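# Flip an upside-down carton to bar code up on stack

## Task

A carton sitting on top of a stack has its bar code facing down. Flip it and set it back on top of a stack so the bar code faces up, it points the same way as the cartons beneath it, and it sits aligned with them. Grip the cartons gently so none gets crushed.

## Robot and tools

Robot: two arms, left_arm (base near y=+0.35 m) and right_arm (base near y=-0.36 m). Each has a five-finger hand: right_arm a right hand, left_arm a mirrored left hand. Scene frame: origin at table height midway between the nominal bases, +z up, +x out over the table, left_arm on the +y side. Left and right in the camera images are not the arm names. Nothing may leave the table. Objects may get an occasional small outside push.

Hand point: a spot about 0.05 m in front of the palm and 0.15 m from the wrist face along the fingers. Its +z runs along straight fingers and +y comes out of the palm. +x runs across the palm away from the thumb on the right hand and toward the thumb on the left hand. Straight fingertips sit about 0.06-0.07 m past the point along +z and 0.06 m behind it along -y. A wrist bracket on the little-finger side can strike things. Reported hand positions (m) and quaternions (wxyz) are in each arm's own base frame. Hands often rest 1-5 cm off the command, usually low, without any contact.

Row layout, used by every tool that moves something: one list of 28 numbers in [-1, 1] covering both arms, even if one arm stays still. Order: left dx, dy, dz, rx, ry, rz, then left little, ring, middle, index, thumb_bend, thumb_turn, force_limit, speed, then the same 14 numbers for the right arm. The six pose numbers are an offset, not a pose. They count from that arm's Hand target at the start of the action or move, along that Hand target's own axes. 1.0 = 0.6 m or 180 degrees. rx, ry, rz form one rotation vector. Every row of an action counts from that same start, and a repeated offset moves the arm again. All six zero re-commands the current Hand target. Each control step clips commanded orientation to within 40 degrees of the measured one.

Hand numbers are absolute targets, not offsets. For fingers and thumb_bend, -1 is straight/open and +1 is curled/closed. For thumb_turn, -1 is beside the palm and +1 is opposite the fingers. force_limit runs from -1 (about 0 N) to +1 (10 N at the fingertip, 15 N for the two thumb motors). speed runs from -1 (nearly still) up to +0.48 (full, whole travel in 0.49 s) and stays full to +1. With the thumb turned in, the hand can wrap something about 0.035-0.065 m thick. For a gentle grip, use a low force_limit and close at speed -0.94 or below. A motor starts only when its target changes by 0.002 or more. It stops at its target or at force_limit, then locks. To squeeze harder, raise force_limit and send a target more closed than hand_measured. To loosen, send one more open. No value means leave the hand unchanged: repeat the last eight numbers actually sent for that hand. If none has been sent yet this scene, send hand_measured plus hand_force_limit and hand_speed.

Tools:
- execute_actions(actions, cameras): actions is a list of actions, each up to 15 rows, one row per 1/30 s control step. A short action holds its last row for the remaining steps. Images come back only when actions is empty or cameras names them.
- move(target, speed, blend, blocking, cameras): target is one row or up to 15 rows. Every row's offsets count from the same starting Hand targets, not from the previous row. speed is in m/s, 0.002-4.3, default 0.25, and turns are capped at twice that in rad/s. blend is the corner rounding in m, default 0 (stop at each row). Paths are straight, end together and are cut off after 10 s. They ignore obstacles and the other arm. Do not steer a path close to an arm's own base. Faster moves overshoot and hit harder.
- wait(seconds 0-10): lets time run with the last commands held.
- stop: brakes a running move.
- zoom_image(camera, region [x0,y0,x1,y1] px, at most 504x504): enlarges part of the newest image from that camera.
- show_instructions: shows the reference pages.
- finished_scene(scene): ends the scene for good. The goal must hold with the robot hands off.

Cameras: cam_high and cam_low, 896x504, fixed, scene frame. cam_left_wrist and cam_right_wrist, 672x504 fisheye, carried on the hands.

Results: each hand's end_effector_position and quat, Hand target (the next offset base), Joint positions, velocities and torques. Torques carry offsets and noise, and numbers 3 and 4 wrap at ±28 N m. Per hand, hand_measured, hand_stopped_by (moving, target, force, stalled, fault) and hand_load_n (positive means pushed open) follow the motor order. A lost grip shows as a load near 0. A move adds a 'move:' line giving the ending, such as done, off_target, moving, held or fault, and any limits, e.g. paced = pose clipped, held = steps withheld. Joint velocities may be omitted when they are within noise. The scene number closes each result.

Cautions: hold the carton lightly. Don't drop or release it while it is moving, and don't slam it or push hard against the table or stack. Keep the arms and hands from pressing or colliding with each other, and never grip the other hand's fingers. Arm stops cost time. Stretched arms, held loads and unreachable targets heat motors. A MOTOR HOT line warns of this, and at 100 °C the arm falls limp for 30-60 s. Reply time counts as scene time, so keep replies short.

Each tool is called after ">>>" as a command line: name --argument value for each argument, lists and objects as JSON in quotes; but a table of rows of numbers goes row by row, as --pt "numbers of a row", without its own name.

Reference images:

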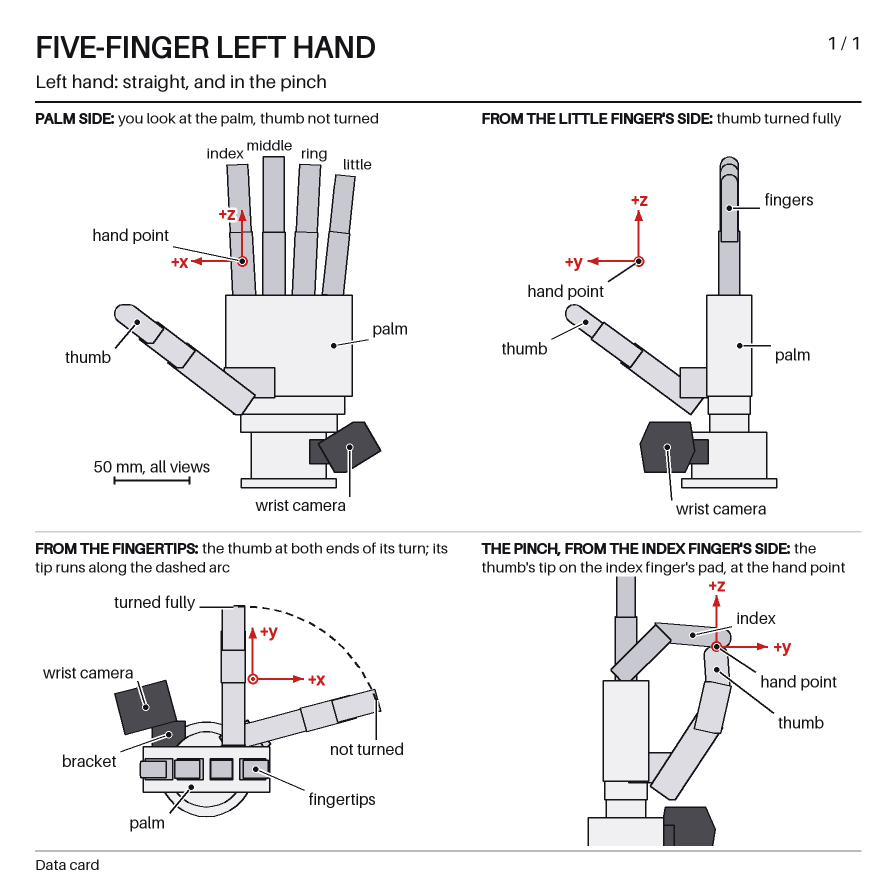

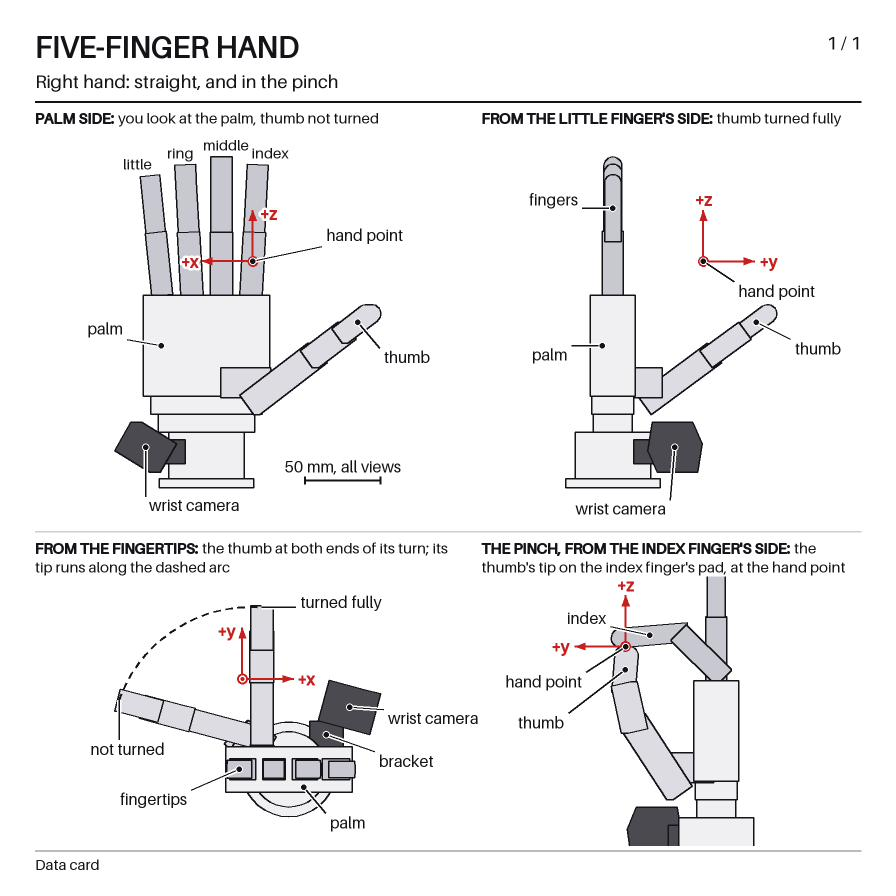

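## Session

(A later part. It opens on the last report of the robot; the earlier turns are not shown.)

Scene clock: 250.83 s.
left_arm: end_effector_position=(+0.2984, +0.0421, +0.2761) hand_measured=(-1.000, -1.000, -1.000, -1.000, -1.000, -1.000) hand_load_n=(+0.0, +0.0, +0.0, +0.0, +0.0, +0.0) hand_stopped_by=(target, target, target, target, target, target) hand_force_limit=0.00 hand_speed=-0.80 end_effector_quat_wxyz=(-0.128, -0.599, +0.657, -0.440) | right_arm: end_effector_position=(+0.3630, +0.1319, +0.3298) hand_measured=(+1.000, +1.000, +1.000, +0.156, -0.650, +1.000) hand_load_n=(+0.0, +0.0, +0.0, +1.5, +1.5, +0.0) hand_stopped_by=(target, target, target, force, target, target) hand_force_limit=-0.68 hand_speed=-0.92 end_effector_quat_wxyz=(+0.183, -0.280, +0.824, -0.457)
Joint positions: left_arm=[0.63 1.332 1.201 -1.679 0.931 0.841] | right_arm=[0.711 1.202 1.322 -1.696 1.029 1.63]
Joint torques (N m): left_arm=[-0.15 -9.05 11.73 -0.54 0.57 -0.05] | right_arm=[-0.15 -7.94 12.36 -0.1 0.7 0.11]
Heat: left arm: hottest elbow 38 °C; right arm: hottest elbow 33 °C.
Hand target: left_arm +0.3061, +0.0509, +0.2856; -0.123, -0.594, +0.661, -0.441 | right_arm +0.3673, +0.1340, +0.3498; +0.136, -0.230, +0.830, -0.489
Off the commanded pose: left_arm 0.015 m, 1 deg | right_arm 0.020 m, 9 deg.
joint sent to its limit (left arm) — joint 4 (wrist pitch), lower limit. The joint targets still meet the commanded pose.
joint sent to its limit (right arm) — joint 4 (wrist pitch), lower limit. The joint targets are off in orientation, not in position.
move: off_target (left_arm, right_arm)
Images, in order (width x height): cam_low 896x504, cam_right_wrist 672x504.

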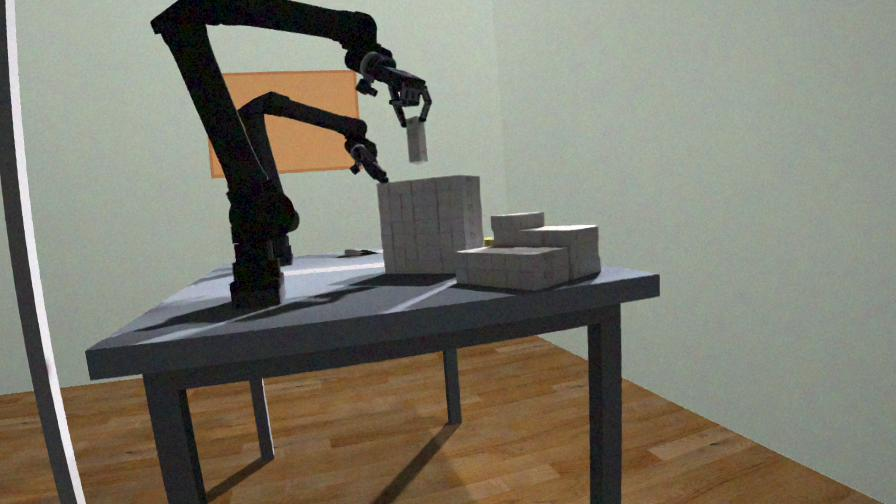

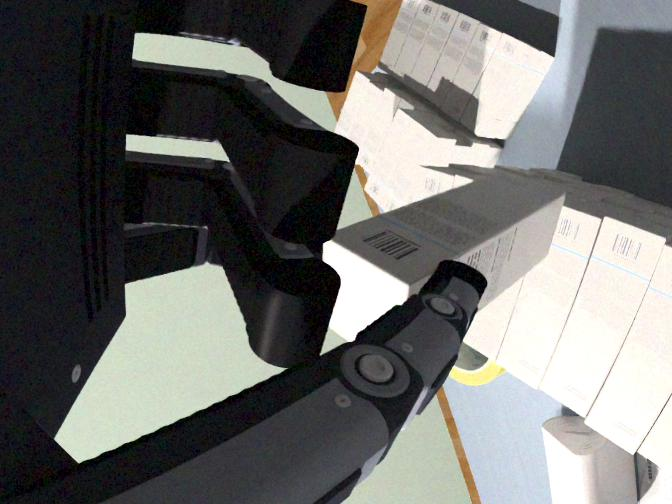

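>>> move --pt "-0.0997 0.029 -0.1395 0 0 0 -1 -1 -1 -1 -1 -1 0 -0.8 -0.0949 0.1195 -0.2153 0 -0.3646 -0.2021 1 1 1 0.45 -0.65 1 -0.68 -0.92" --pt "-0.0997 0.029 -0.1395 0 0 0 -1 -1 -1 -1 -1 -1 0 -0.8 -0.1737 0.4355 -0.4418 0 -0.7729 -0.4284 1 1 1 0.45 -0.65 1 -0.68 -0.92" --speed 0.22 --blend '[0.05,0]' --cameras '["cam_low","cam_high","cam_right_wrist"]'

Scene clock: 285.17 s.
left_arm: end_effector_position=(+0.2721, +0.1397, +0.2745) hand_measured=(-1.000, -1.000, -1.000, -1.000, -1.000, -1.000) hand_load_n=(+0.0, +0.0, +0.0, +0.0, +0.0, -0.5) hand_stopped_by=(target, target, target, target, target, target) hand_force_limit=0.00 hand_speed=-0.80 end_effector_quat_wxyz=(+0.025, +0.649, -0.638, +0.413) | right_arm: end_effector_position=(+0.2655, +0.4827, +0.2280) hand_measured=(+1.000, +1.000, +1.000, +0.156, -0.650, +1.000) hand_load_n=(+0.0, +0.0, +0.0, +1.5, +1.5, +0.0) hand_stopped_by=(target, target, target, force, target, target) hand_force_limit=-0.68 hand_speed=-0.92 end_effector_quat_wxyz=(-0.494, +0.866, +0.062, -0.055)
Joint positions: left_arm=[0.892 1.332 1.26 -1.679 0.839 0.954] | right_arm=[0.831 1.475 1.251 -0.547 -0.757 -0.55]
Joint torques (N m): left_arm=[0.03 -9.35 11.96 -0.46 0.52 -0.05] | right_arm=[0.73 -12.86 13.75 0.92 -0.42 0.12]
Heat: left arm: hottest elbow 38 °C; right arm: hottest elbow 33 °C.
Hand target: left_arm +0.2761, +0.1509, +0.2856; +0.123, +0.595, -0.661, +0.441 | right_arm +0.2721, +0.4950, +0.2497; -0.506, +0.858, +0.076, -0.044
Off the commanded pose: left_arm 0.016 m, 14 deg | right_arm 0.026 m, 3 deg.
joint sent to its limit (left arm) — joint 4 (wrist pitch), lower limit. The joint targets are off in orientation, not in position.
move: off_target (left_arm, right_arm)
Images, in order (width x height): cam_high 896x504, cam_low 896x504, cam_right_wrist 672x504.

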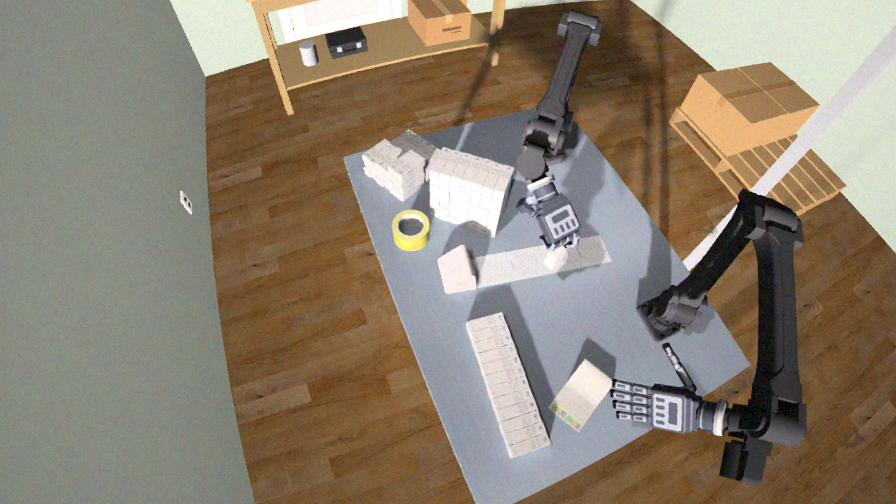

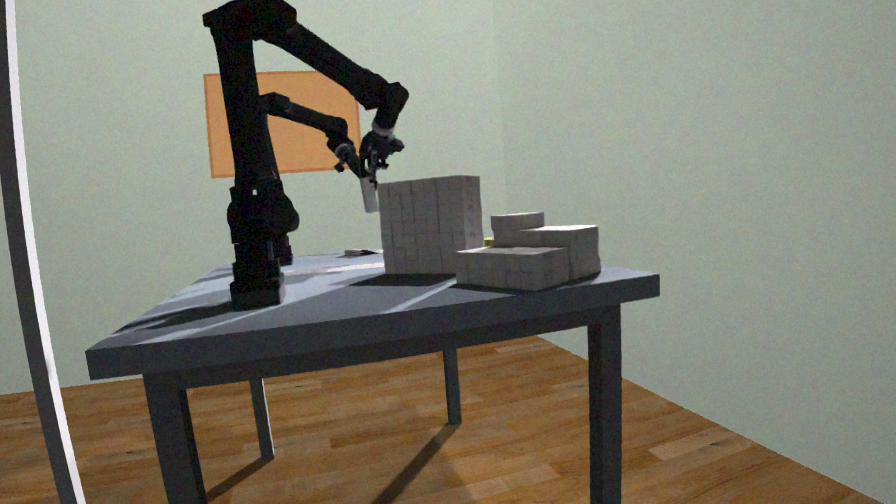

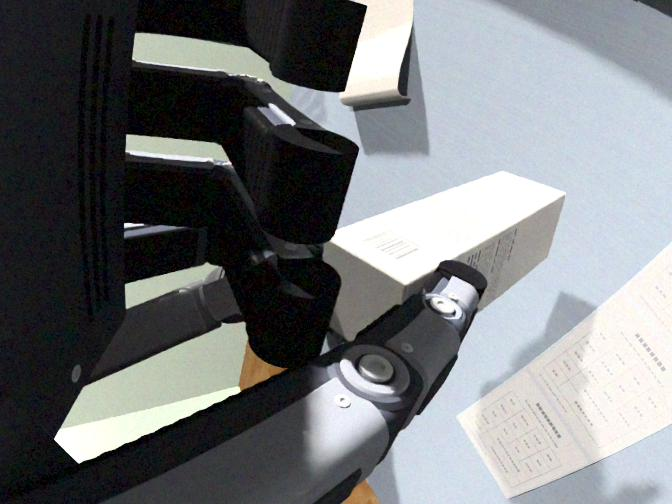

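>>> move --target '[0,0,0,0,0,0,-1,-1,-1,-1,-1,-1,0,-0.8,0.12,0.0288,0.1875,0,0,0,1,1,1,0.45,-0.65,1,-0.68,-0.92]' --speed 0.15 --cameras '["cam_low","cam_high","cam_right_wrist"]'

Scene clock: 324.27 s.
left_arm: end_effector_position=(+0.2721, +0.1397, +0.2745) hand_measured=(-1.000, -1.000, -1.000, -1.000, -1.000, -1.000) hand_load_n=(+0.0, +0.0, +0.0, +0.0, +0.0, +0.0) hand_stopped_by=(target, target, target, target, target, target) hand_force_limit=0.00 hand_speed=-0.80 end_effector_quat_wxyz=(+0.025, +0.649, -0.638, +0.413) | right_arm: end_effector_position=(+0.3183, +0.5782, +0.1561) hand_measured=(+1.000, +1.000, +1.000, +0.156, -0.650, +1.000) hand_load_n=(+0.0, +0.0, +0.0, +1.5, +1.5, +0.0) hand_stopped_by=(target, target, target, force, target, target) hand_force_limit=-0.68 hand_speed=-0.92 end_effector_quat_wxyz=(-0.487, +0.869, +0.066, -0.060)
Joint positions: left_arm=[0.892 1.332 1.26 -1.679 0.839 0.954] | right_arm=[0.875 1.802 1.469 -0.436 -0.73 -0.527]
Joint torques (N m): left_arm=[0.09 -9.47 11.96 -0.44 0.52 -0.05] | right_arm=[0.79 -17.96 13.37 1.89 -0.23 0.3]
Heat: left arm: hottest elbow 38 °C; right arm: hottest elbow 37 °C.
Hand target: left_arm +0.2761, +0.1509, +0.2856; +0.123, +0.595, -0.661, +0.441 | right_arm +0.3274, +0.5962, +0.1802; -0.506, +0.858, +0.076, -0.044
Off the commanded pose: left_arm 0.016 m, 14 deg | right_arm 0.031 m, 3 deg.
joint sent to its limit (left arm) — joint 4 (wrist pitch), lower limit. The joint targets are off in orientation, not in position.
move: off_target (left_arm, right_arm)
Images, in order (width x height): cam_high 896x504, cam_low 896x504, cam_right_wrist 672x504.

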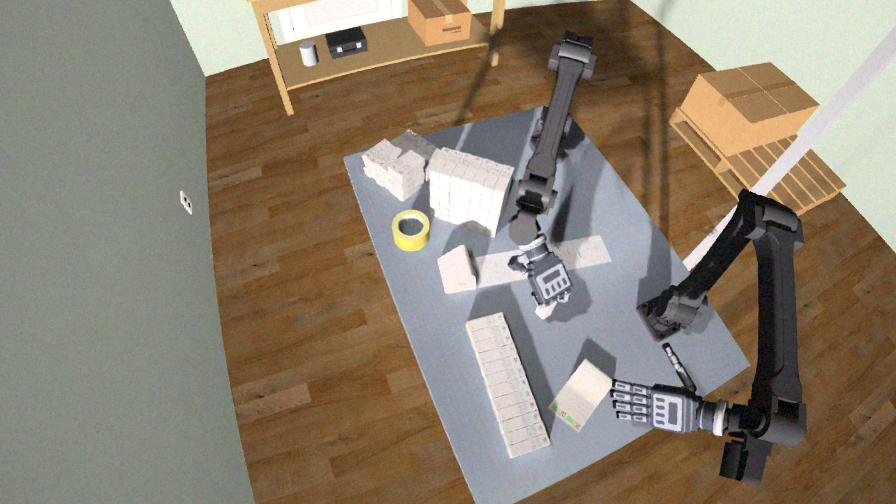

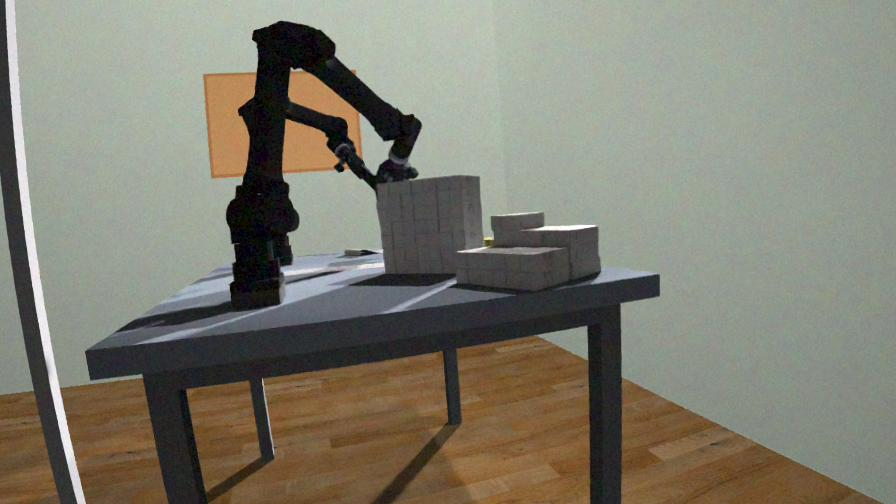

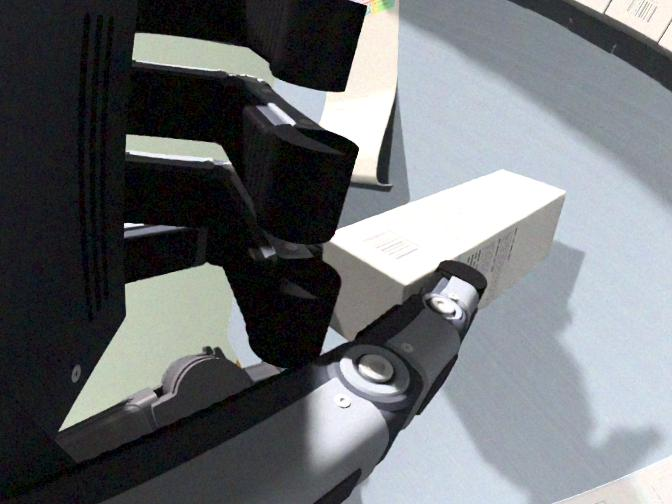

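>>> move --target '[0,0,0,0,0,0,-1,-1,-1,-1,-1,-1,0,-0.8,0,0.0554,0.0307,0,0,0,1,1,1,0.45,-0.65,1,-0.68,-0.92]' --speed 0.1 --cameras '["cam_right_wrist"]'

>>> move --target '[0,0,0,0,0,0,-1,-1,-1,-1,-1,-1,0,-0.8,0,0.01895,0.0105,0,0,0,1,1,1,0.45,-0.65,1,-0.68,-0.92]' --speed 0.1 --cameras '["cam_right_wrist"]'

Scene clock: 331.23 s.
left_arm: end_effector_position=(+0.2721, +0.1397, +0.2745) hand_measured=(-1.000, -1.000, -1.000, -1.000, -1.000, -1.000) hand_load_n=(+0.0, +0.0, +0.0, +0.0, +0.0, +0.0) hand_stopped_by=(target, target, target, target, target, target) hand_force_limit=0.00 hand_speed=-0.80 end_effector_quat_wxyz=(+0.025, +0.649, -0.638, +0.413) | right_arm: end_effector_position=(+0.3276, +0.5891, +0.1378) hand_measured=(+1.000, +1.000, +1.000, +0.156, -0.650, +1.000) hand_load_n=(+0.0, +0.5, +0.5, +1.5, +1.5, +0.0) hand_stopped_by=(target, target, target, force, target, target) hand_force_limit=-0.68 hand_speed=-0.92 end_effector_quat_wxyz=(-0.499, +0.862, +0.073, -0.048)
Joint positions: left_arm=[0.892 1.332 1.26 -1.679 0.839 0.954] | right_arm=[0.875 1.839 1.459 -0.35 -0.729 -0.527]
Joint torques (N m): left_arm=[-0.03 -9.29 11.99 -0.46 0.52 -0.05] | right_arm=[0.85 -18.49 9.44 2.04 -0.22 0.3]
Heat: left arm: hottest elbow 38 °C; right arm: hottest elbow 37 °C.
Hand target: left_arm +0.2761, +0.1509, +0.2856; +0.123, +0.595, -0.661, +0.441 | right_arm +0.3275, +0.5962, +0.1422; -0.506, +0.858, +0.076, -0.044
Off the commanded pose: left_arm 0.016 m, 14 deg | right_arm 0.008 m, 1 deg.
joint sent to its limit (left arm) — joint 4 (wrist pitch), lower limit. The joint targets are off in orientation, not in position.
move: off_target (left_arm)
Images, in order (width x height): cam_right_wrist 672x504.

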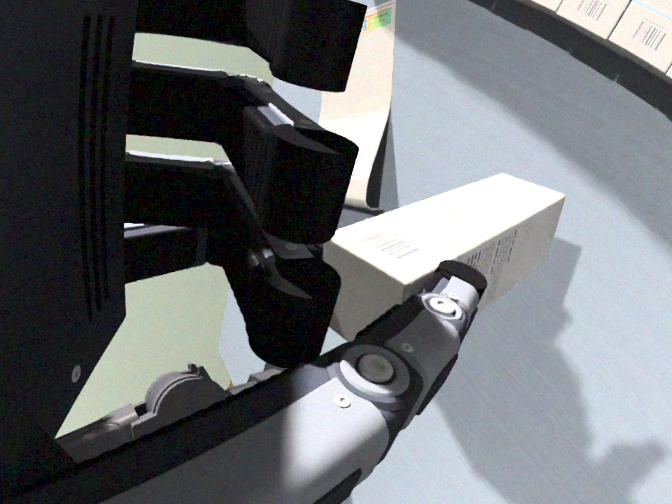

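Scene clock: 332.13 s.
left_arm: end_effector_position=(+0.2721, +0.1397, +0.2745) hand_measured=(-1.000, -1.000, -1.000, -1.000, -1.000, -1.000) hand_load_n=(+0.0, +0.0, +0.0, +0.0, +0.0, -0.5) hand_stopped_by=(target, target, target, target, target, target) hand_force_limit=0.00 hand_speed=-0.80 end_effector_quat_wxyz=(+0.025, +0.649, -0.638, +0.413) | right_arm: end_effector_position=(+0.3279, +0.5894, +0.1271) hand_measured=(+1.000, +1.000, +1.000, +0.156, -0.650, +1.000) hand_load_n=(+0.0, +0.0, +0.0, +1.5, +1.5, -0.5) hand_stopped_by=(target, target, target, force, target, target) hand_force_limit=-0.68 hand_speed=-0.92 end_effector_quat_wxyz=(-0.500, +0.862, +0.074, -0.047)
Joint positions: left_arm=[0.892 1.332 1.26 -1.679 0.839 0.954] | right_arm=[0.875 1.849 1.442 -0.32 -0.729 -0.527]
Joint torques (N m): left_arm=[0.09 -9.29 11.96 -0.46 0.52 -0.05] | right_arm=[0.85 -18.32 9.22 2.1 -0.22 0.29]
Heat: left arm: hottest elbow 38 °C; right arm: hottest elbow 37 °C.
Hand target: left_arm +0.2761, +0.1509, +0.2856; +0.123, +0.595, -0.661, +0.441 | right_arm +0.3275, +0.5961, +0.1290; -0.506, +0.858, +0.076, -0.044
Off the commanded pose: left_arm 0.016 m, 14 deg | right_arm 0.007 m, 1 deg.
joint sent to its limit (left arm) — joint 4 (wrist pitch), lower limit. The joint targets are off in orientation, not in position.
move: off_target (left_arm)
Images, in order (width x height): cam_right_wrist 672x504.

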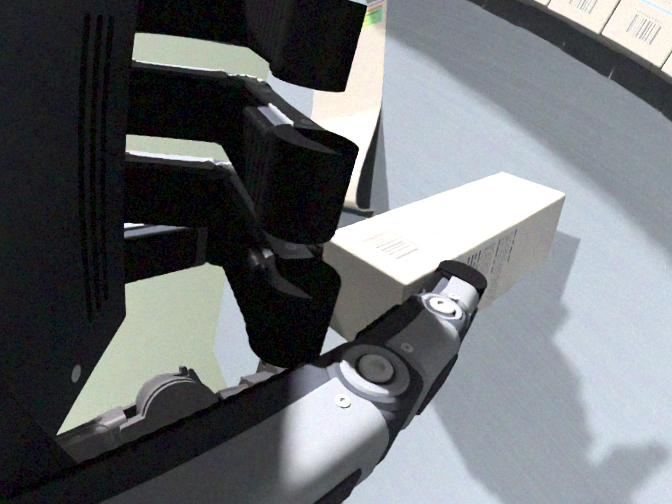

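>>> move --target '[0,0,0,0,0,0,-1,-1,-1,-1,-1,-1,0,-0.8,0,0.0175,0.0097,0,0,0,1,1,1,0.45,-0.65,1,-0.68,-0.92]' --speed 0.1 --cameras '["cam_right_wrist"]'

>>> move --target '[0,0,0,0,0,0,-1,-1,-1,-1,-1,-1,0,-0.8,0,0.0117,0.0065,0,0,0,1,1,1,0.45,-0.65,1,-0.68,-0.92]' --speed 0.1 --cameras '["cam_right_wrist"]'

Scene clock: 339.70 s.
left_arm: end_effector_position=(+0.2721, +0.1397, +0.2745) hand_measured=(-1.000, -1.000, -1.000, -1.000, -1.000, -1.000) hand_load_n=(+0.0, +0.0, +0.0, +0.0, +0.0, +0.0) hand_stopped_by=(target, target, target, target, target, target) hand_force_limit=0.00 hand_speed=-0.80 end_effector_quat_wxyz=(+0.025, +0.649, -0.638, +0.413) | right_arm: end_effector_position=(+0.3279, +0.5894, +0.1150) hand_measured=(+1.000, +1.000, +1.000, +0.156, -0.650, +1.000) hand_load_n=(+0.0, +0.0, +0.0, +1.5, +1.5, +0.0) hand_stopped_by=(target, target, target, force, target, target) hand_force_limit=-0.68 hand_speed=-0.92 end_effector_quat_wxyz=(-0.500, +0.862, +0.074, -0.047)
Joint positions: left_arm=[0.892 1.332 1.26 -1.679 0.839 0.954] | right_arm=[0.875 1.862 1.427 -0.292 -0.729 -0.527]
Joint torques (N m): left_arm=[0.09 -9.35 11.97 -0.43 0.52 -0.05] | right_arm=[0.85 -18.2 9.17 2.07 -0.21 0.29]
Heat: left arm: hottest elbow 38 °C; right arm: hottest elbow 36 °C.
Hand target: left_arm +0.2761, +0.1509, +0.2856; +0.123, +0.595, -0.661, +0.441 | right_arm +0.3275, +0.5962, +0.1172; -0.506, +0.858, +0.076, -0.044
Off the commanded pose: left_arm 0.016 m, 14 deg | right_arm 0.007 m, 1 deg.
joint sent to its limit (left arm) — joint 4 (wrist pitch), lower limit. The joint targets are off in orientation, not in position.
move: off_target (left_arm)
Images, in order (width x height): cam_right_wrist 672x504.

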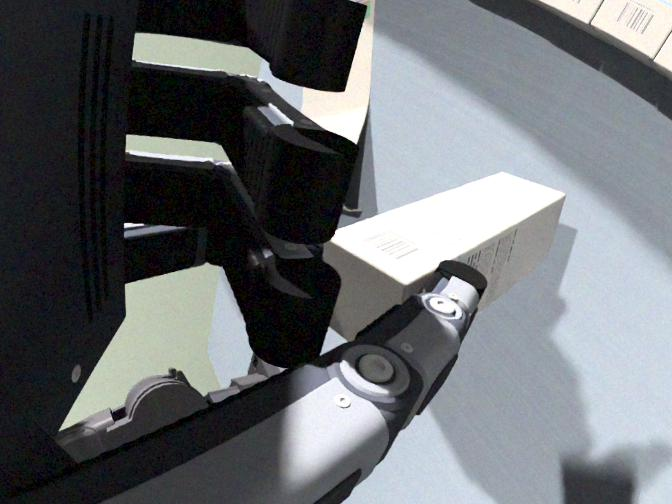

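Scene clock: 340.57 s.
left_arm: end_effector_position=(+0.2721, +0.1397, +0.2745) hand_measured=(-1.000, -1.000, -1.000, -1.000, -1.000, -1.000) hand_load_n=(+0.0, +0.0, +0.0, +0.0, +0.0, +0.0) hand_stopped_by=(target, target, target, target, target, target) hand_force_limit=0.00 hand_speed=-0.80 end_effector_quat_wxyz=(+0.025, +0.649, -0.638, +0.413) | right_arm: end_effector_position=(+0.3280, +0.5896, +0.1076) hand_measured=(+1.000, +1.000, +1.000, +0.156, -0.650, +1.000) hand_load_n=(+0.0, +0.0, +0.0, +1.5, +1.5, +0.0) hand_stopped_by=(target, target, target, force, target, target) hand_force_limit=-0.68 hand_speed=-0.92 end_effector_quat_wxyz=(-0.500, +0.861, +0.074, -0.046)
Joint positions: left_arm=[0.892 1.332 1.26 -1.679 0.839 0.954] | right_arm=[0.875 1.871 1.418 -0.273 -0.729 -0.527]
Joint torques (N m): left_arm=[0.09 -9.35 11.96 -0.44 0.52 -0.05] | right_arm=[0.85 -18.26 9.05 2.14 -0.21 0.29]
Heat: left arm: hottest elbow 38 °C; right arm: hottest elbow 36 °C.
Hand target: left_arm +0.2761, +0.1509, +0.2856; +0.123, +0.595, -0.661, +0.441 | right_arm +0.3276, +0.5962, +0.1090; -0.506, +0.858, +0.076, -0.044
Off the commanded pose: left_arm 0.016 m, 14 deg | right_arm 0.007 m, 1 deg.
joint sent to its limit (left arm) — joint 4 (wrist pitch), lower limit. The joint targets are off in orientation, not in position.
move: off_target (left_arm)
Images, in order (width x height): cam_right_wrist 672x504.

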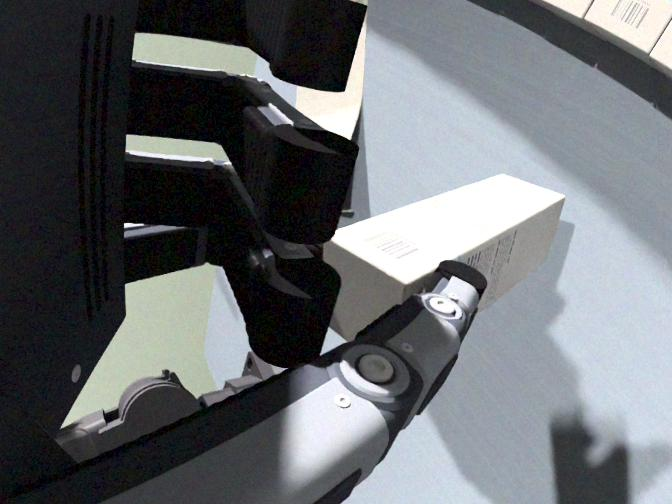

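>>> move --target '[0,0,0,0,0,0,-1,-1,-1,-1,-1,-1,0,-0.8,0,0.0277,0.0154,0,0,0,1,1,1,0.45,-0.65,1,-0.68,-0.92]' --speed 0.1 --cameras '["cam_right_wrist"]'

>>> move --target '[0,0,0,0,0,0,-1,-1,-1,-1,-1,-1,0,-0.8,0,0.0102,0.0057,0,0,0,1,1,1,0.45,-0.65,1,-0.68,-0.92]' --speed 0.08 --cameras '["cam_right_wrist"]'

Scene clock: 345.23 s.
left_arm: end_effector_position=(+0.2721, +0.1397, +0.2745) hand_measured=(-1.000, -1.000, -1.000, -1.000, -1.000, -1.000) hand_load_n=(+0.0, +0.0, +0.0, +0.0, -0.5, +0.0) hand_stopped_by=(target, target, target, target, target, target) hand_force_limit=0.00 hand_speed=-0.80 end_effector_quat_wxyz=(+0.025, +0.649, -0.638, +0.413) | right_arm: end_effector_position=(+0.3278, +0.5893, +0.0866) hand_measured=(+1.000, +1.000, +1.000, +0.156, -0.650, +1.000) hand_load_n=(+0.0, +0.0, +0.0, +1.5, +1.5, +0.0) hand_stopped_by=(target, target, target, force, target, target) hand_force_limit=-0.68 hand_speed=-0.92 end_effector_quat_wxyz=(-0.499, +0.862, +0.073, -0.047)
Joint positions: left_arm=[0.892 1.332 1.26 -1.679 0.839 0.954] | right_arm=[0.875 1.896 1.396 -0.229 -0.729 -0.527]
Joint torques (N m): left_arm=[0.09 -9.29 11.97 -0.47 0.52 -0.06] | right_arm=[0.91 -18.67 8.94 2.14 -0.21 0.28]
Heat: left arm: hottest elbow 39 °C; right arm: hottest elbow 36 °C.
Hand target: left_arm +0.2761, +0.1509, +0.2856; +0.123, +0.595, -0.661, +0.441 | right_arm +0.3275, +0.5962, +0.0900; -0.506, +0.858, +0.076, -0.044
Off the commanded pose: left_arm 0.016 m, 14 deg | right_arm 0.008 m, 1 deg.
joint sent to its limit (left arm) — joint 4 (wrist pitch), lower limit. The joint targets are off in orientation, not in position.
move: off_target (left_arm)
Images, in order (width x height): cam_right_wrist 672x504.

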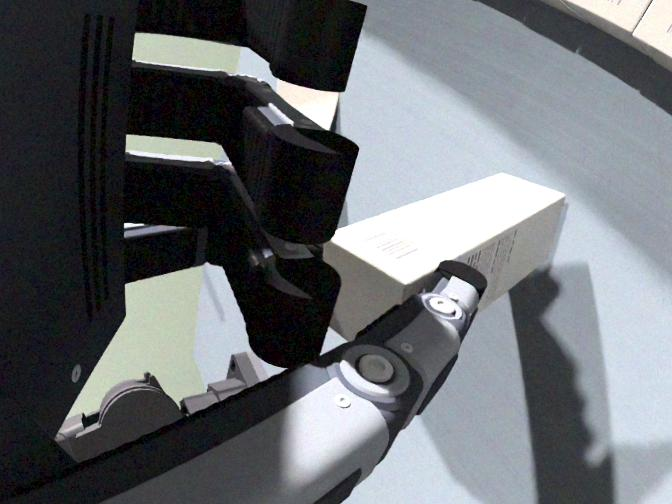

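Scene clock: 346.10 s.
left_arm: end_effector_position=(+0.2721, +0.1397, +0.2745) hand_measured=(-1.000, -1.000, -1.000, -1.000, -1.000, -1.000) hand_load_n=(+0.0, +0.0, +0.0, +0.0, -0.5, -0.5) hand_stopped_by=(target, target, target, target, target, target) hand_force_limit=0.00 hand_speed=-0.80 end_effector_quat_wxyz=(+0.025, +0.649, -0.638, +0.413) | right_arm: end_effector_position=(+0.3284, +0.5901, +0.0830) hand_measured=(+1.000, +1.000, +1.000, +0.156, -0.650, +1.000) hand_load_n=(+0.0, +0.0, +0.0, +1.5, +1.5, -0.5) hand_stopped_by=(target, target, target, force, target, target) hand_force_limit=-0.68 hand_speed=-0.92 end_effector_quat_wxyz=(-0.501, +0.861, +0.074, -0.046)
Joint positions: left_arm=[0.892 1.332 1.26 -1.679 0.839 0.954] | right_arm=[0.875 1.901 1.39 -0.212 -0.729 -0.526]
Joint torques (N m): left_arm=[0.03 -9.29 11.95 -0.46 0.52 -0.05] | right_arm=[0.79 -18.2 8.73 2.03 -0.21 0.28]
Heat: left arm: hottest elbow 39 °C; right arm: hottest elbow 36 °C.
Hand target: left_arm +0.2761, +0.1509, +0.2856; +0.123, +0.595, -0.661, +0.441 | right_arm +0.3276, +0.5963, +0.0831; -0.506, +0.858, +0.076, -0.044
Off the commanded pose: left_arm 0.016 m, 14 deg | right_arm 0.006 m, 1 deg.
joint sent to its limit (left arm) — joint 4 (wrist pitch), lower limit. The joint targets are off in orientation, not in position.
move: off_target (left_arm)
Images, in order (width x height): cam_right_wrist 672x504.

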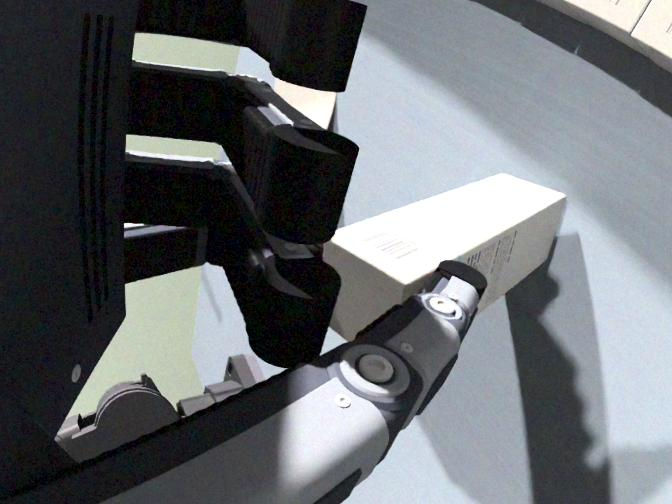

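>>> move --target '[0,0,0,0,0,0,-1,-1,-1,-1,-1,-1,0,-0.8,0,0.0073,0.004,0,0,0,1,1,1,0.45,-0.65,1,-0.68,-0.92]' --speed 0.08 --cameras '["cam_right_wrist"]'

Scene clock: 351.33 s.
left_arm: end_effector_position=(+0.2721, +0.1397, +0.2745) hand_measured=(-1.000, -1.000, -1.000, -1.000, -1.000, -1.000) hand_load_n=(+0.0, +0.0, +0.0, +0.0, +0.0, -0.5) hand_stopped_by=(target, target, target, target, target, target) hand_force_limit=0.00 hand_speed=-0.80 end_effector_quat_wxyz=(+0.025, +0.649, -0.638, +0.413) | right_arm: end_effector_position=(+0.3293, +0.5911, +0.0825) hand_measured=(+1.000, +1.000, +1.000, +0.156, -0.650, +1.000) hand_load_n=(+0.0, +0.0, +0.0, +1.5, +1.0, +0.0) hand_stopped_by=(target, target, target, force, target, target) hand_force_limit=-0.68 hand_speed=-0.92 end_effector_quat_wxyz=(-0.504, +0.860, +0.075, -0.043)
Joint positions: left_arm=[0.892 1.332 1.26 -1.679 0.839 0.954] | right_arm=[0.875 1.902 1.388 -0.2 -0.729 -0.526]
Joint torques (N m): left_arm=[0.03 -9.35 11.96 -0.44 0.52 -0.05] | right_arm=[1.03 -17.79 8.49 2.11 -0.21 0.28]
Heat: left arm: hottest elbow 39 °C; right arm: hottest elbow 35 °C.
Hand target: left_arm +0.2761, +0.1509, +0.2856; +0.123, +0.595, -0.661, +0.441 | right_arm +0.3276, +0.5962, +0.0780; -0.506, +0.858, +0.076, -0.044
Off the commanded pose: left_arm 0.016 m, 14 deg | right_arm 0.007 m, 0 deg.
joint sent to its limit (left arm) — joint 4 (wrist pitch), lower limit. The joint targets are off in orientation, not in position.
move: off_target (left_arm)
Images, in order (width x height): cam_right_wrist 672x504.

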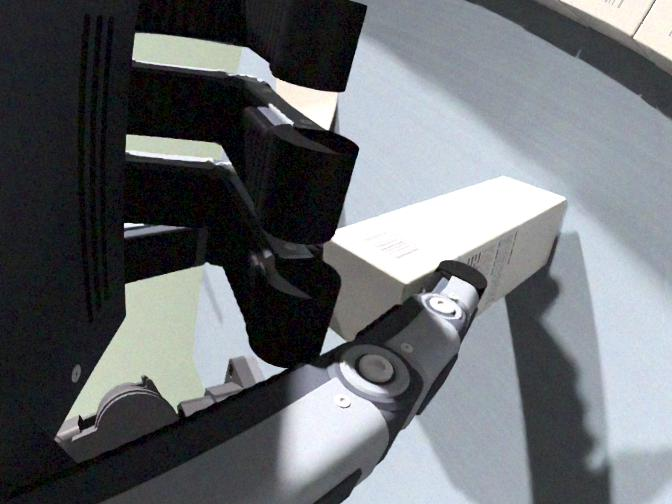

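>>> move --pt "0 0 0 0 0 0 -1 -1 -1 -1 -1 -1 0 -0.8 -0.0518 0.0075 -0.017 0 0 0 1 1 1 0.45 -0.65 1 -0.68 -0.92" --pt "0 0 0 0 0 0 -1 -1 -1 -1 -1 -1 0 -0.8 -0.1021 0.038 -0.0205 0 0 0 1 1 1 0.45 -0.65 1 -0.68 -0.92" --speed 0.08 --blend '[0.01,0]' --cameras '["cam_right_wrist"]'

Scene clock: 358.03 s.
left_arm: end_effector_position=(+0.2721, +0.1397, +0.2745) hand_measured=(-1.000, -1.000, -1.000, -1.000, -1.000, -1.000) hand_load_n=(+0.0, +0.0, -0.5, +0.0, +0.0, +0.0) hand_stopped_by=(target, target, target, target, target, target) hand_force_limit=0.00 hand_speed=-0.80 end_effector_quat_wxyz=(+0.025, +0.649, -0.638, +0.413) | right_arm: end_effector_position=(+0.2701, +0.5570, +0.0460) hand_measured=(+1.000, +1.000, +1.000, +0.156, -0.650, +1.000) hand_load_n=(+0.0, +0.0, +0.0, +1.5, +1.5, +0.0) hand_stopped_by=(target, target, target, force, target, target) hand_force_limit=-0.68 hand_speed=-0.92 end_effector_quat_wxyz=(-0.492, +0.866, +0.070, -0.054)
Joint positions: left_arm=[0.892 1.332 1.26 -1.679 0.839 0.954] | right_arm=[0.919 1.826 1.165 -0.068 -0.697 -0.491]
Joint torques (N m): left_arm=[-0.03 -9.35 11.97 -0.43 0.52 -0.05] | right_arm=[0.97 -19.19 7.97 2.06 -0.19 0.31]
Heat: left arm: hottest elbow 39 °C; right arm: hottest elbow 35 °C.
Hand target: left_arm +0.2761, +0.1509, +0.2856; +0.123, +0.595, -0.661, +0.441 | right_arm +0.2709, +0.5641, +0.0640; -0.506, +0.858, +0.076, -0.044
Off the commanded pose: left_arm 0.016 m, 14 deg | right_arm 0.019 m, 2 deg.
joint sent to its limit (left arm) — joint 4 (wrist pitch), lower limit. The joint targets are off in orientation, not in position.
move: off_target (left_arm, right_arm)
Images, in order (width x height): cam_right_wrist 672x504.

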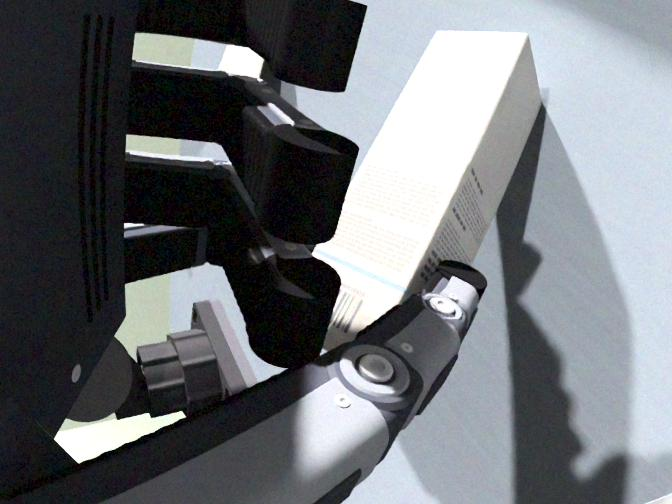

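>>> move --target '[0,0,0,0,0,0,-1,-1,-1,-1,-1,-1,0,-0.8,-0.0197,0.0559,0.023,0,0,0,1,1,1,0.45,-0.65,1,-0.68,-0.92]' --speed 0.08 --cameras '["cam_right_wrist"]'

Scene clock: 365.60 s.
left_arm: end_effector_position=(+0.2721, +0.1397, +0.2745) hand_measured=(-1.000, -1.000, -1.000, -1.000, -1.000, -1.000) hand_load_n=(+0.0, +0.0, +0.0, +0.0, -0.5, +0.0) hand_stopped_by=(target, target, target, target, target, target) hand_force_limit=0.00 hand_speed=-0.80 end_effector_quat_wxyz=(+0.025, +0.649, -0.638, +0.413) | right_arm: end_effector_position=(+0.2608, +0.5528, +0.0285) hand_measured=(+1.000, +1.000, +1.000, +0.156, -0.650, +1.000) hand_load_n=(+0.0, +0.0, +0.5, +1.5, +1.5, +0.0) hand_stopped_by=(target, target, target, force, target, target) hand_force_limit=-0.68 hand_speed=-0.92 end_effector_quat_wxyz=(-0.502, +0.861, +0.075, -0.045)
Joint positions: left_arm=[0.892 1.332 1.26 -1.679 0.839 0.954] | right_arm=[0.928 1.831 1.1 0.038 -0.689 -0.483]
Joint torques (N m): left_arm=[0.03 -9.29 11.97 -0.43 0.52 -0.05] | right_arm=[0.85 -15.91 7.62 2.1 -0.16 0.26]
Heat: left arm: hottest elbow 39 °C; right arm: hottest elbow 34 °C.
Hand target: left_arm +0.2761, +0.1509, +0.2856; +0.123, +0.595, -0.661, +0.441 | right_arm +0.2601, +0.5580, +0.0281; -0.506, +0.858, +0.076, -0.044
Off the commanded pose: left_arm 0.016 m, 14 deg | right_arm 0.005 m, 1 deg.
joint sent to its limit (left arm) — joint 4 (wrist pitch), lower limit. The joint targets are off in orientation, not in position.
move: off_target (left_arm)
Images, in order (width x height): cam_right_wrist 672x504.

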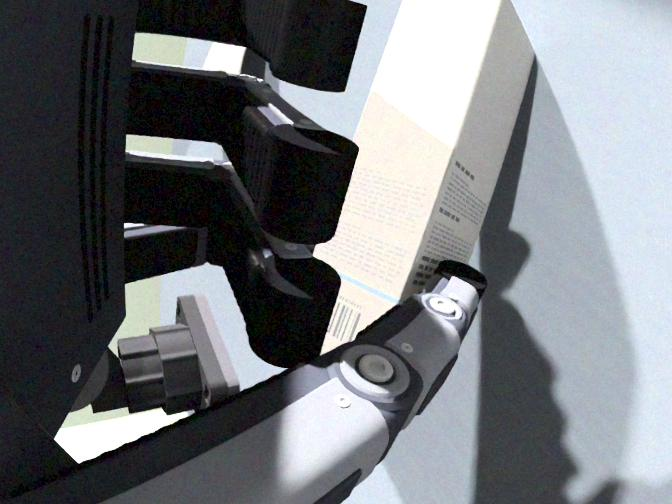

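>>> move --target '[0,0,0,0,0,0,-1,-1,-1,-1,-1,-1,0,-0.8,-0.0157,0.0348,0.013,0,0,0,1,1,1,0.45,-0.65,1,-0.68,-0.92]' --speed 0.08 --cameras '["cam_right_wrist"]'

Scene clock: 368.07 s.
left_arm: end_effector_position=(+0.2721, +0.1397, +0.2745) hand_measured=(-1.000, -1.000, -1.000, -1.000, -1.000, -1.000) hand_load_n=(+0.0, +0.0, +0.0, +0.0, +0.0, +0.0) hand_stopped_by=(target, target, target, target, target, target) hand_force_limit=0.00 hand_speed=-0.80 end_effector_quat_wxyz=(+0.025, +0.649, -0.638, +0.413) | right_arm: end_effector_position=(+0.2526, +0.5479, +0.0058) hand_measured=(+1.000, +1.000, +1.000, +0.156, -0.650, +1.000) hand_load_n=(+0.0, +0.0, +0.0, +1.5, +1.5, +0.0) hand_stopped_by=(target, target, target, force, target, target) hand_force_limit=-0.68 hand_speed=-0.92 end_effector_quat_wxyz=(-0.501, +0.861, +0.075, -0.045)
Joint positions: left_arm=[0.892 1.332 1.26 -1.679 0.839 0.954] | right_arm=[0.935 1.857 1.059 0.108 -0.683 -0.476]
Joint torques (N m): left_arm=[-0.03 -9.23 11.93 -0.47 0.52 -0.05] | right_arm=[0.97 -15.97 7.21 2.11 -0.16 0.29]
Heat: left arm: hottest elbow 39 °C; right arm: hottest elbow 34 °C.
Hand target: left_arm +0.2761, +0.1509, +0.2856; +0.123, +0.595, -0.661, +0.441 | right_arm +0.2514, +0.5531, +0.0060; -0.506, +0.858, +0.076, -0.044
Off the commanded pose: left_arm 0.016 m, 14 deg | right_arm 0.005 m, 1 deg.
joint sent to its limit (left arm) — joint 4 (wrist pitch), lower limit. The joint targets are off in orientation, not in position.
move: off_target (left_arm)
Images, in order (width x height): cam_right_wrist 672x504.

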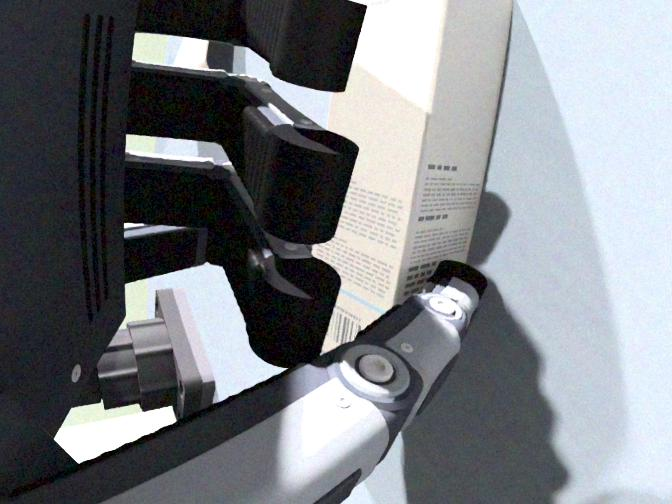

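>>> move --target '[0,0,0,0,0,0,-1,-1,-1,-1,-1,-1,0,-0.8,-0.0047,0.0096,0.0033,0,0,0,1,1,1,0.45,-0.65,1,-0.68,-0.92]' --speed 0.08

>>> move --target '[0,0,0,0,0,0,-1,-1,-1,-1,-1,-1,0,-0.8,0,0.0058,0.0032,0,0,0,1,1,1,0.45,-0.65,1,-0.68,-0.92]' --speed 0.08 --cameras '["cam_right_wrist"]'

Scene clock: 371.97 s.
left_arm: end_effector_position=(+0.2721, +0.1397, +0.2745) hand_measured=(-1.000, -1.000, -1.000, -1.000, -1.000, -1.000) hand_load_n=(+0.0, +0.0, +0.0, +0.0, +0.0, +0.0) hand_stopped_by=(target, target, target, target, target, target) hand_force_limit=0.00 hand_speed=-0.80 end_effector_quat_wxyz=(+0.025, +0.649, -0.638, +0.413) | right_arm: end_effector_position=(+0.2524, +0.5480, +0.0050) hand_measured=(+1.000, +1.000, +1.000, +0.156, -0.650, +1.000) hand_load_n=(+0.5, +0.0, +0.0, +1.5, +1.5, +0.0) hand_stopped_by=(target, target, target, force, target, target) hand_force_limit=-0.68 hand_speed=-0.92 end_effector_quat_wxyz=(-0.505, +0.859, +0.076, -0.042)
Joint positions: left_arm=[0.892 1.332 1.26 -1.679 0.839 0.954] | right_arm=[0.936 1.857 1.05 0.13 -0.682 -0.474]
Joint torques (N m): left_arm=[-0.09 -9.35 11.97 -0.44 0.53 -0.05] | right_arm=[1.08 -15.21 6.94 2.13 -0.13 0.27]
Heat: left arm: hottest elbow 39 °C; right arm: hottest elbow 33 °C.
Hand target: left_arm +0.2761, +0.1509, +0.2856; +0.123, +0.595, -0.661, +0.441 | right_arm +0.2487, +0.5515, -0.0002; -0.506, +0.858, +0.076, -0.044
Off the commanded pose: left_arm 0.016 m, 14 deg | right_arm 0.007 m, 0 deg.
joint sent to its limit (left arm) — joint 4 (wrist pitch), lower limit. The joint targets are off in orientation, not in position.
move: off_target (left_arm)

Scene clock: 372.70 s.
left_arm: end_effector_position=(+0.2721, +0.1397, +0.2745) hand_measured=(-1.000, -1.000, -1.000, -1.000, -1.000, -1.000) hand_load_n=(+0.0, +0.0, +0.0, +0.0, +0.0, +0.0) hand_stopped_by=(target, target, target, target, target, target) hand_force_limit=0.00 hand_speed=-0.80 end_effector_quat_wxyz=(+0.025, +0.649, -0.638, +0.413) | right_arm: end_effector_position=(+0.2522, +0.5491, +0.0033) hand_measured=(+1.000, +1.000, +1.000, +0.156, -0.650, +1.000) hand_load_n=(+0.0, +0.0, +0.0, +2.0, +1.5, -0.5) hand_stopped_by=(target, target, target, force, target, target) hand_force_limit=-0.68 hand_speed=-0.92 end_effector_quat_wxyz=(-0.506, +0.858, +0.076, -0.041)
Joint positions: left_arm=[0.892 1.332 1.26 -1.679 0.839 0.954] | right_arm=[0.937 1.862 1.049 0.14 -0.682 -0.472]
Joint torques (N m): left_arm=[0.03 -9.41 11.96 -0.44 0.53 -0.05] | right_arm=[0.85 -14.92 6.83 2.06 -0.12 0.25]
Heat: left arm: hottest elbow 39 °C; right arm: hottest elbow 33 °C.
Hand target: left_arm +0.2761, +0.1509, +0.2856; +0.123, +0.595, -0.661, +0.441 | right_arm +0.2488, +0.5516, -0.0041; -0.506, +0.858, +0.076, -0.044
Off the commanded pose: left_arm 0.016 m, 14 deg | right_arm 0.009 m, 0 deg.
joint sent to its limit (left arm) — joint 4 (wrist pitch), lower limit. The joint targets are off in orientation, not in position.
move: off_target (left_arm)
Images, in order (width x height): cam_right_wrist 672x504.

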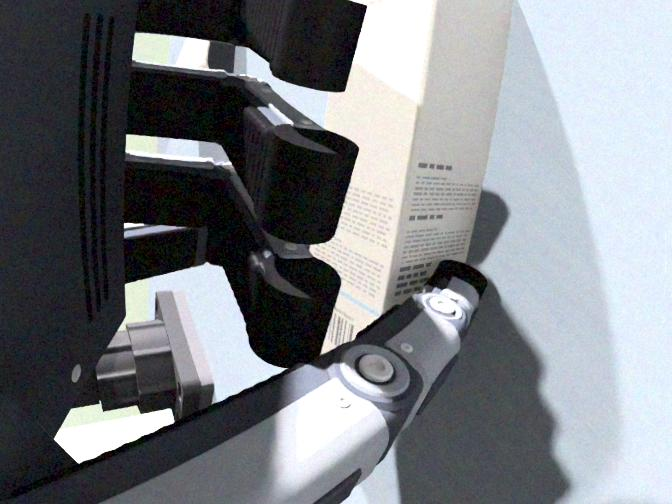

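>>> move --pt "0 0 0 0 0 0 -1 -1 -1 -1 -1 -1 0 -0.8 0 -0.0087 -0.0048 0 0 0 1 1 1 0.45 -0.65 1 -0.68 -0.92" --pt "0 0 0 0 0 0 -1 -1 -1 -1 -1 -1 0 -0.8 0 -0.0087 -0.0048 0 0 0 1 1 1 -0.3 -0.75 1 -0.5 -0.75" --pt "0 0 0 0 0 0 -1 -1 -1 -1 -1 -1 0 -0.8 0 -0.1254 -0.0695 0 0 0 1 1 1 -0.3 -0.75 1 -0.5 -0.75" --speed 0.12 --cameras '["cam_right_wrist","cam_high"]'

Scene clock: 380.40 s.
left_arm: end_effector_position=(+0.2721, +0.1397, +0.2745) hand_measured=(-1.000, -1.000, -1.000, -1.000, -1.000, -1.000) hand_load_n=(+0.0, +0.0, +0.0, +0.0, -0.5, +0.0) hand_stopped_by=(target, target, target, target, target, target) hand_force_limit=0.00 hand_speed=-0.80 end_effector_quat_wxyz=(+0.025, +0.649, -0.638, +0.413) | right_arm: end_effector_position=(+0.2427, +0.5363, +0.0583) hand_measured=(+1.000, +1.000, +1.000, -0.300, -0.750, +1.000) hand_load_n=(+0.0, +0.0, +0.5, +0.0, +0.0, +0.0) hand_stopped_by=(target, target, target, target, target, target) hand_force_limit=-0.50 hand_speed=-0.75 end_effector_quat_wxyz=(-0.492, +0.866, +0.068, -0.054)
Joint positions: left_arm=[0.892 1.332 1.26 -1.679 0.839 0.954] | right_arm=[0.937 1.734 1.068 -0.051 -0.681 -0.471]
Joint torques (N m): left_arm=[0.03 -9.29 11.97 -0.44 0.53 -0.05] | right_arm=[0.97 -16.67 11.17 1.01 -0.17 0.25]
Heat: left arm: hottest elbow 39 °C; right arm: hottest elbow 33 °C.
Hand target: left_arm +0.2761, +0.1509, +0.2856; +0.123, +0.595, -0.661, +0.441 | right_arm +0.2487, +0.5515, +0.0819; -0.506, +0.858, +0.076, -0.044
Off the commanded pose: left_arm 0.016 m, 14 deg | right_arm 0.029 m, 2 deg.
joint sent to its limit (left arm) — joint 4 (wrist pitch), lower limit. The joint targets are off in orientation, not in position.
move: off_target (left_arm, right_arm)
Images, in order (width x height): cam_high 896x504, cam_right_wrist 672x504.

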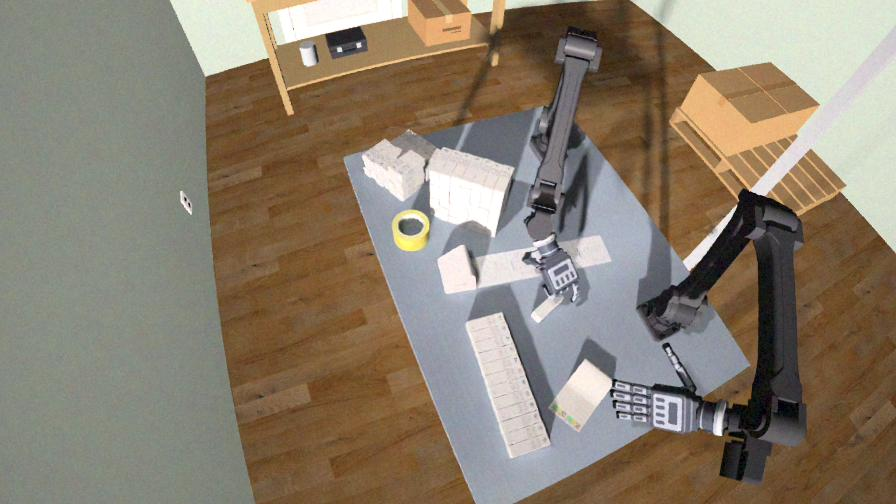

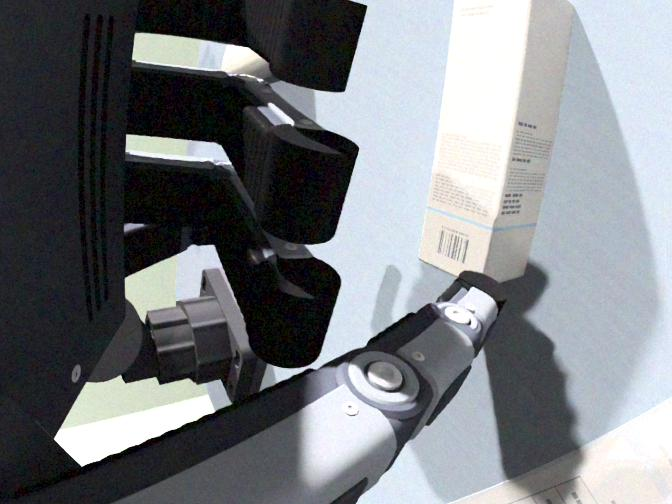

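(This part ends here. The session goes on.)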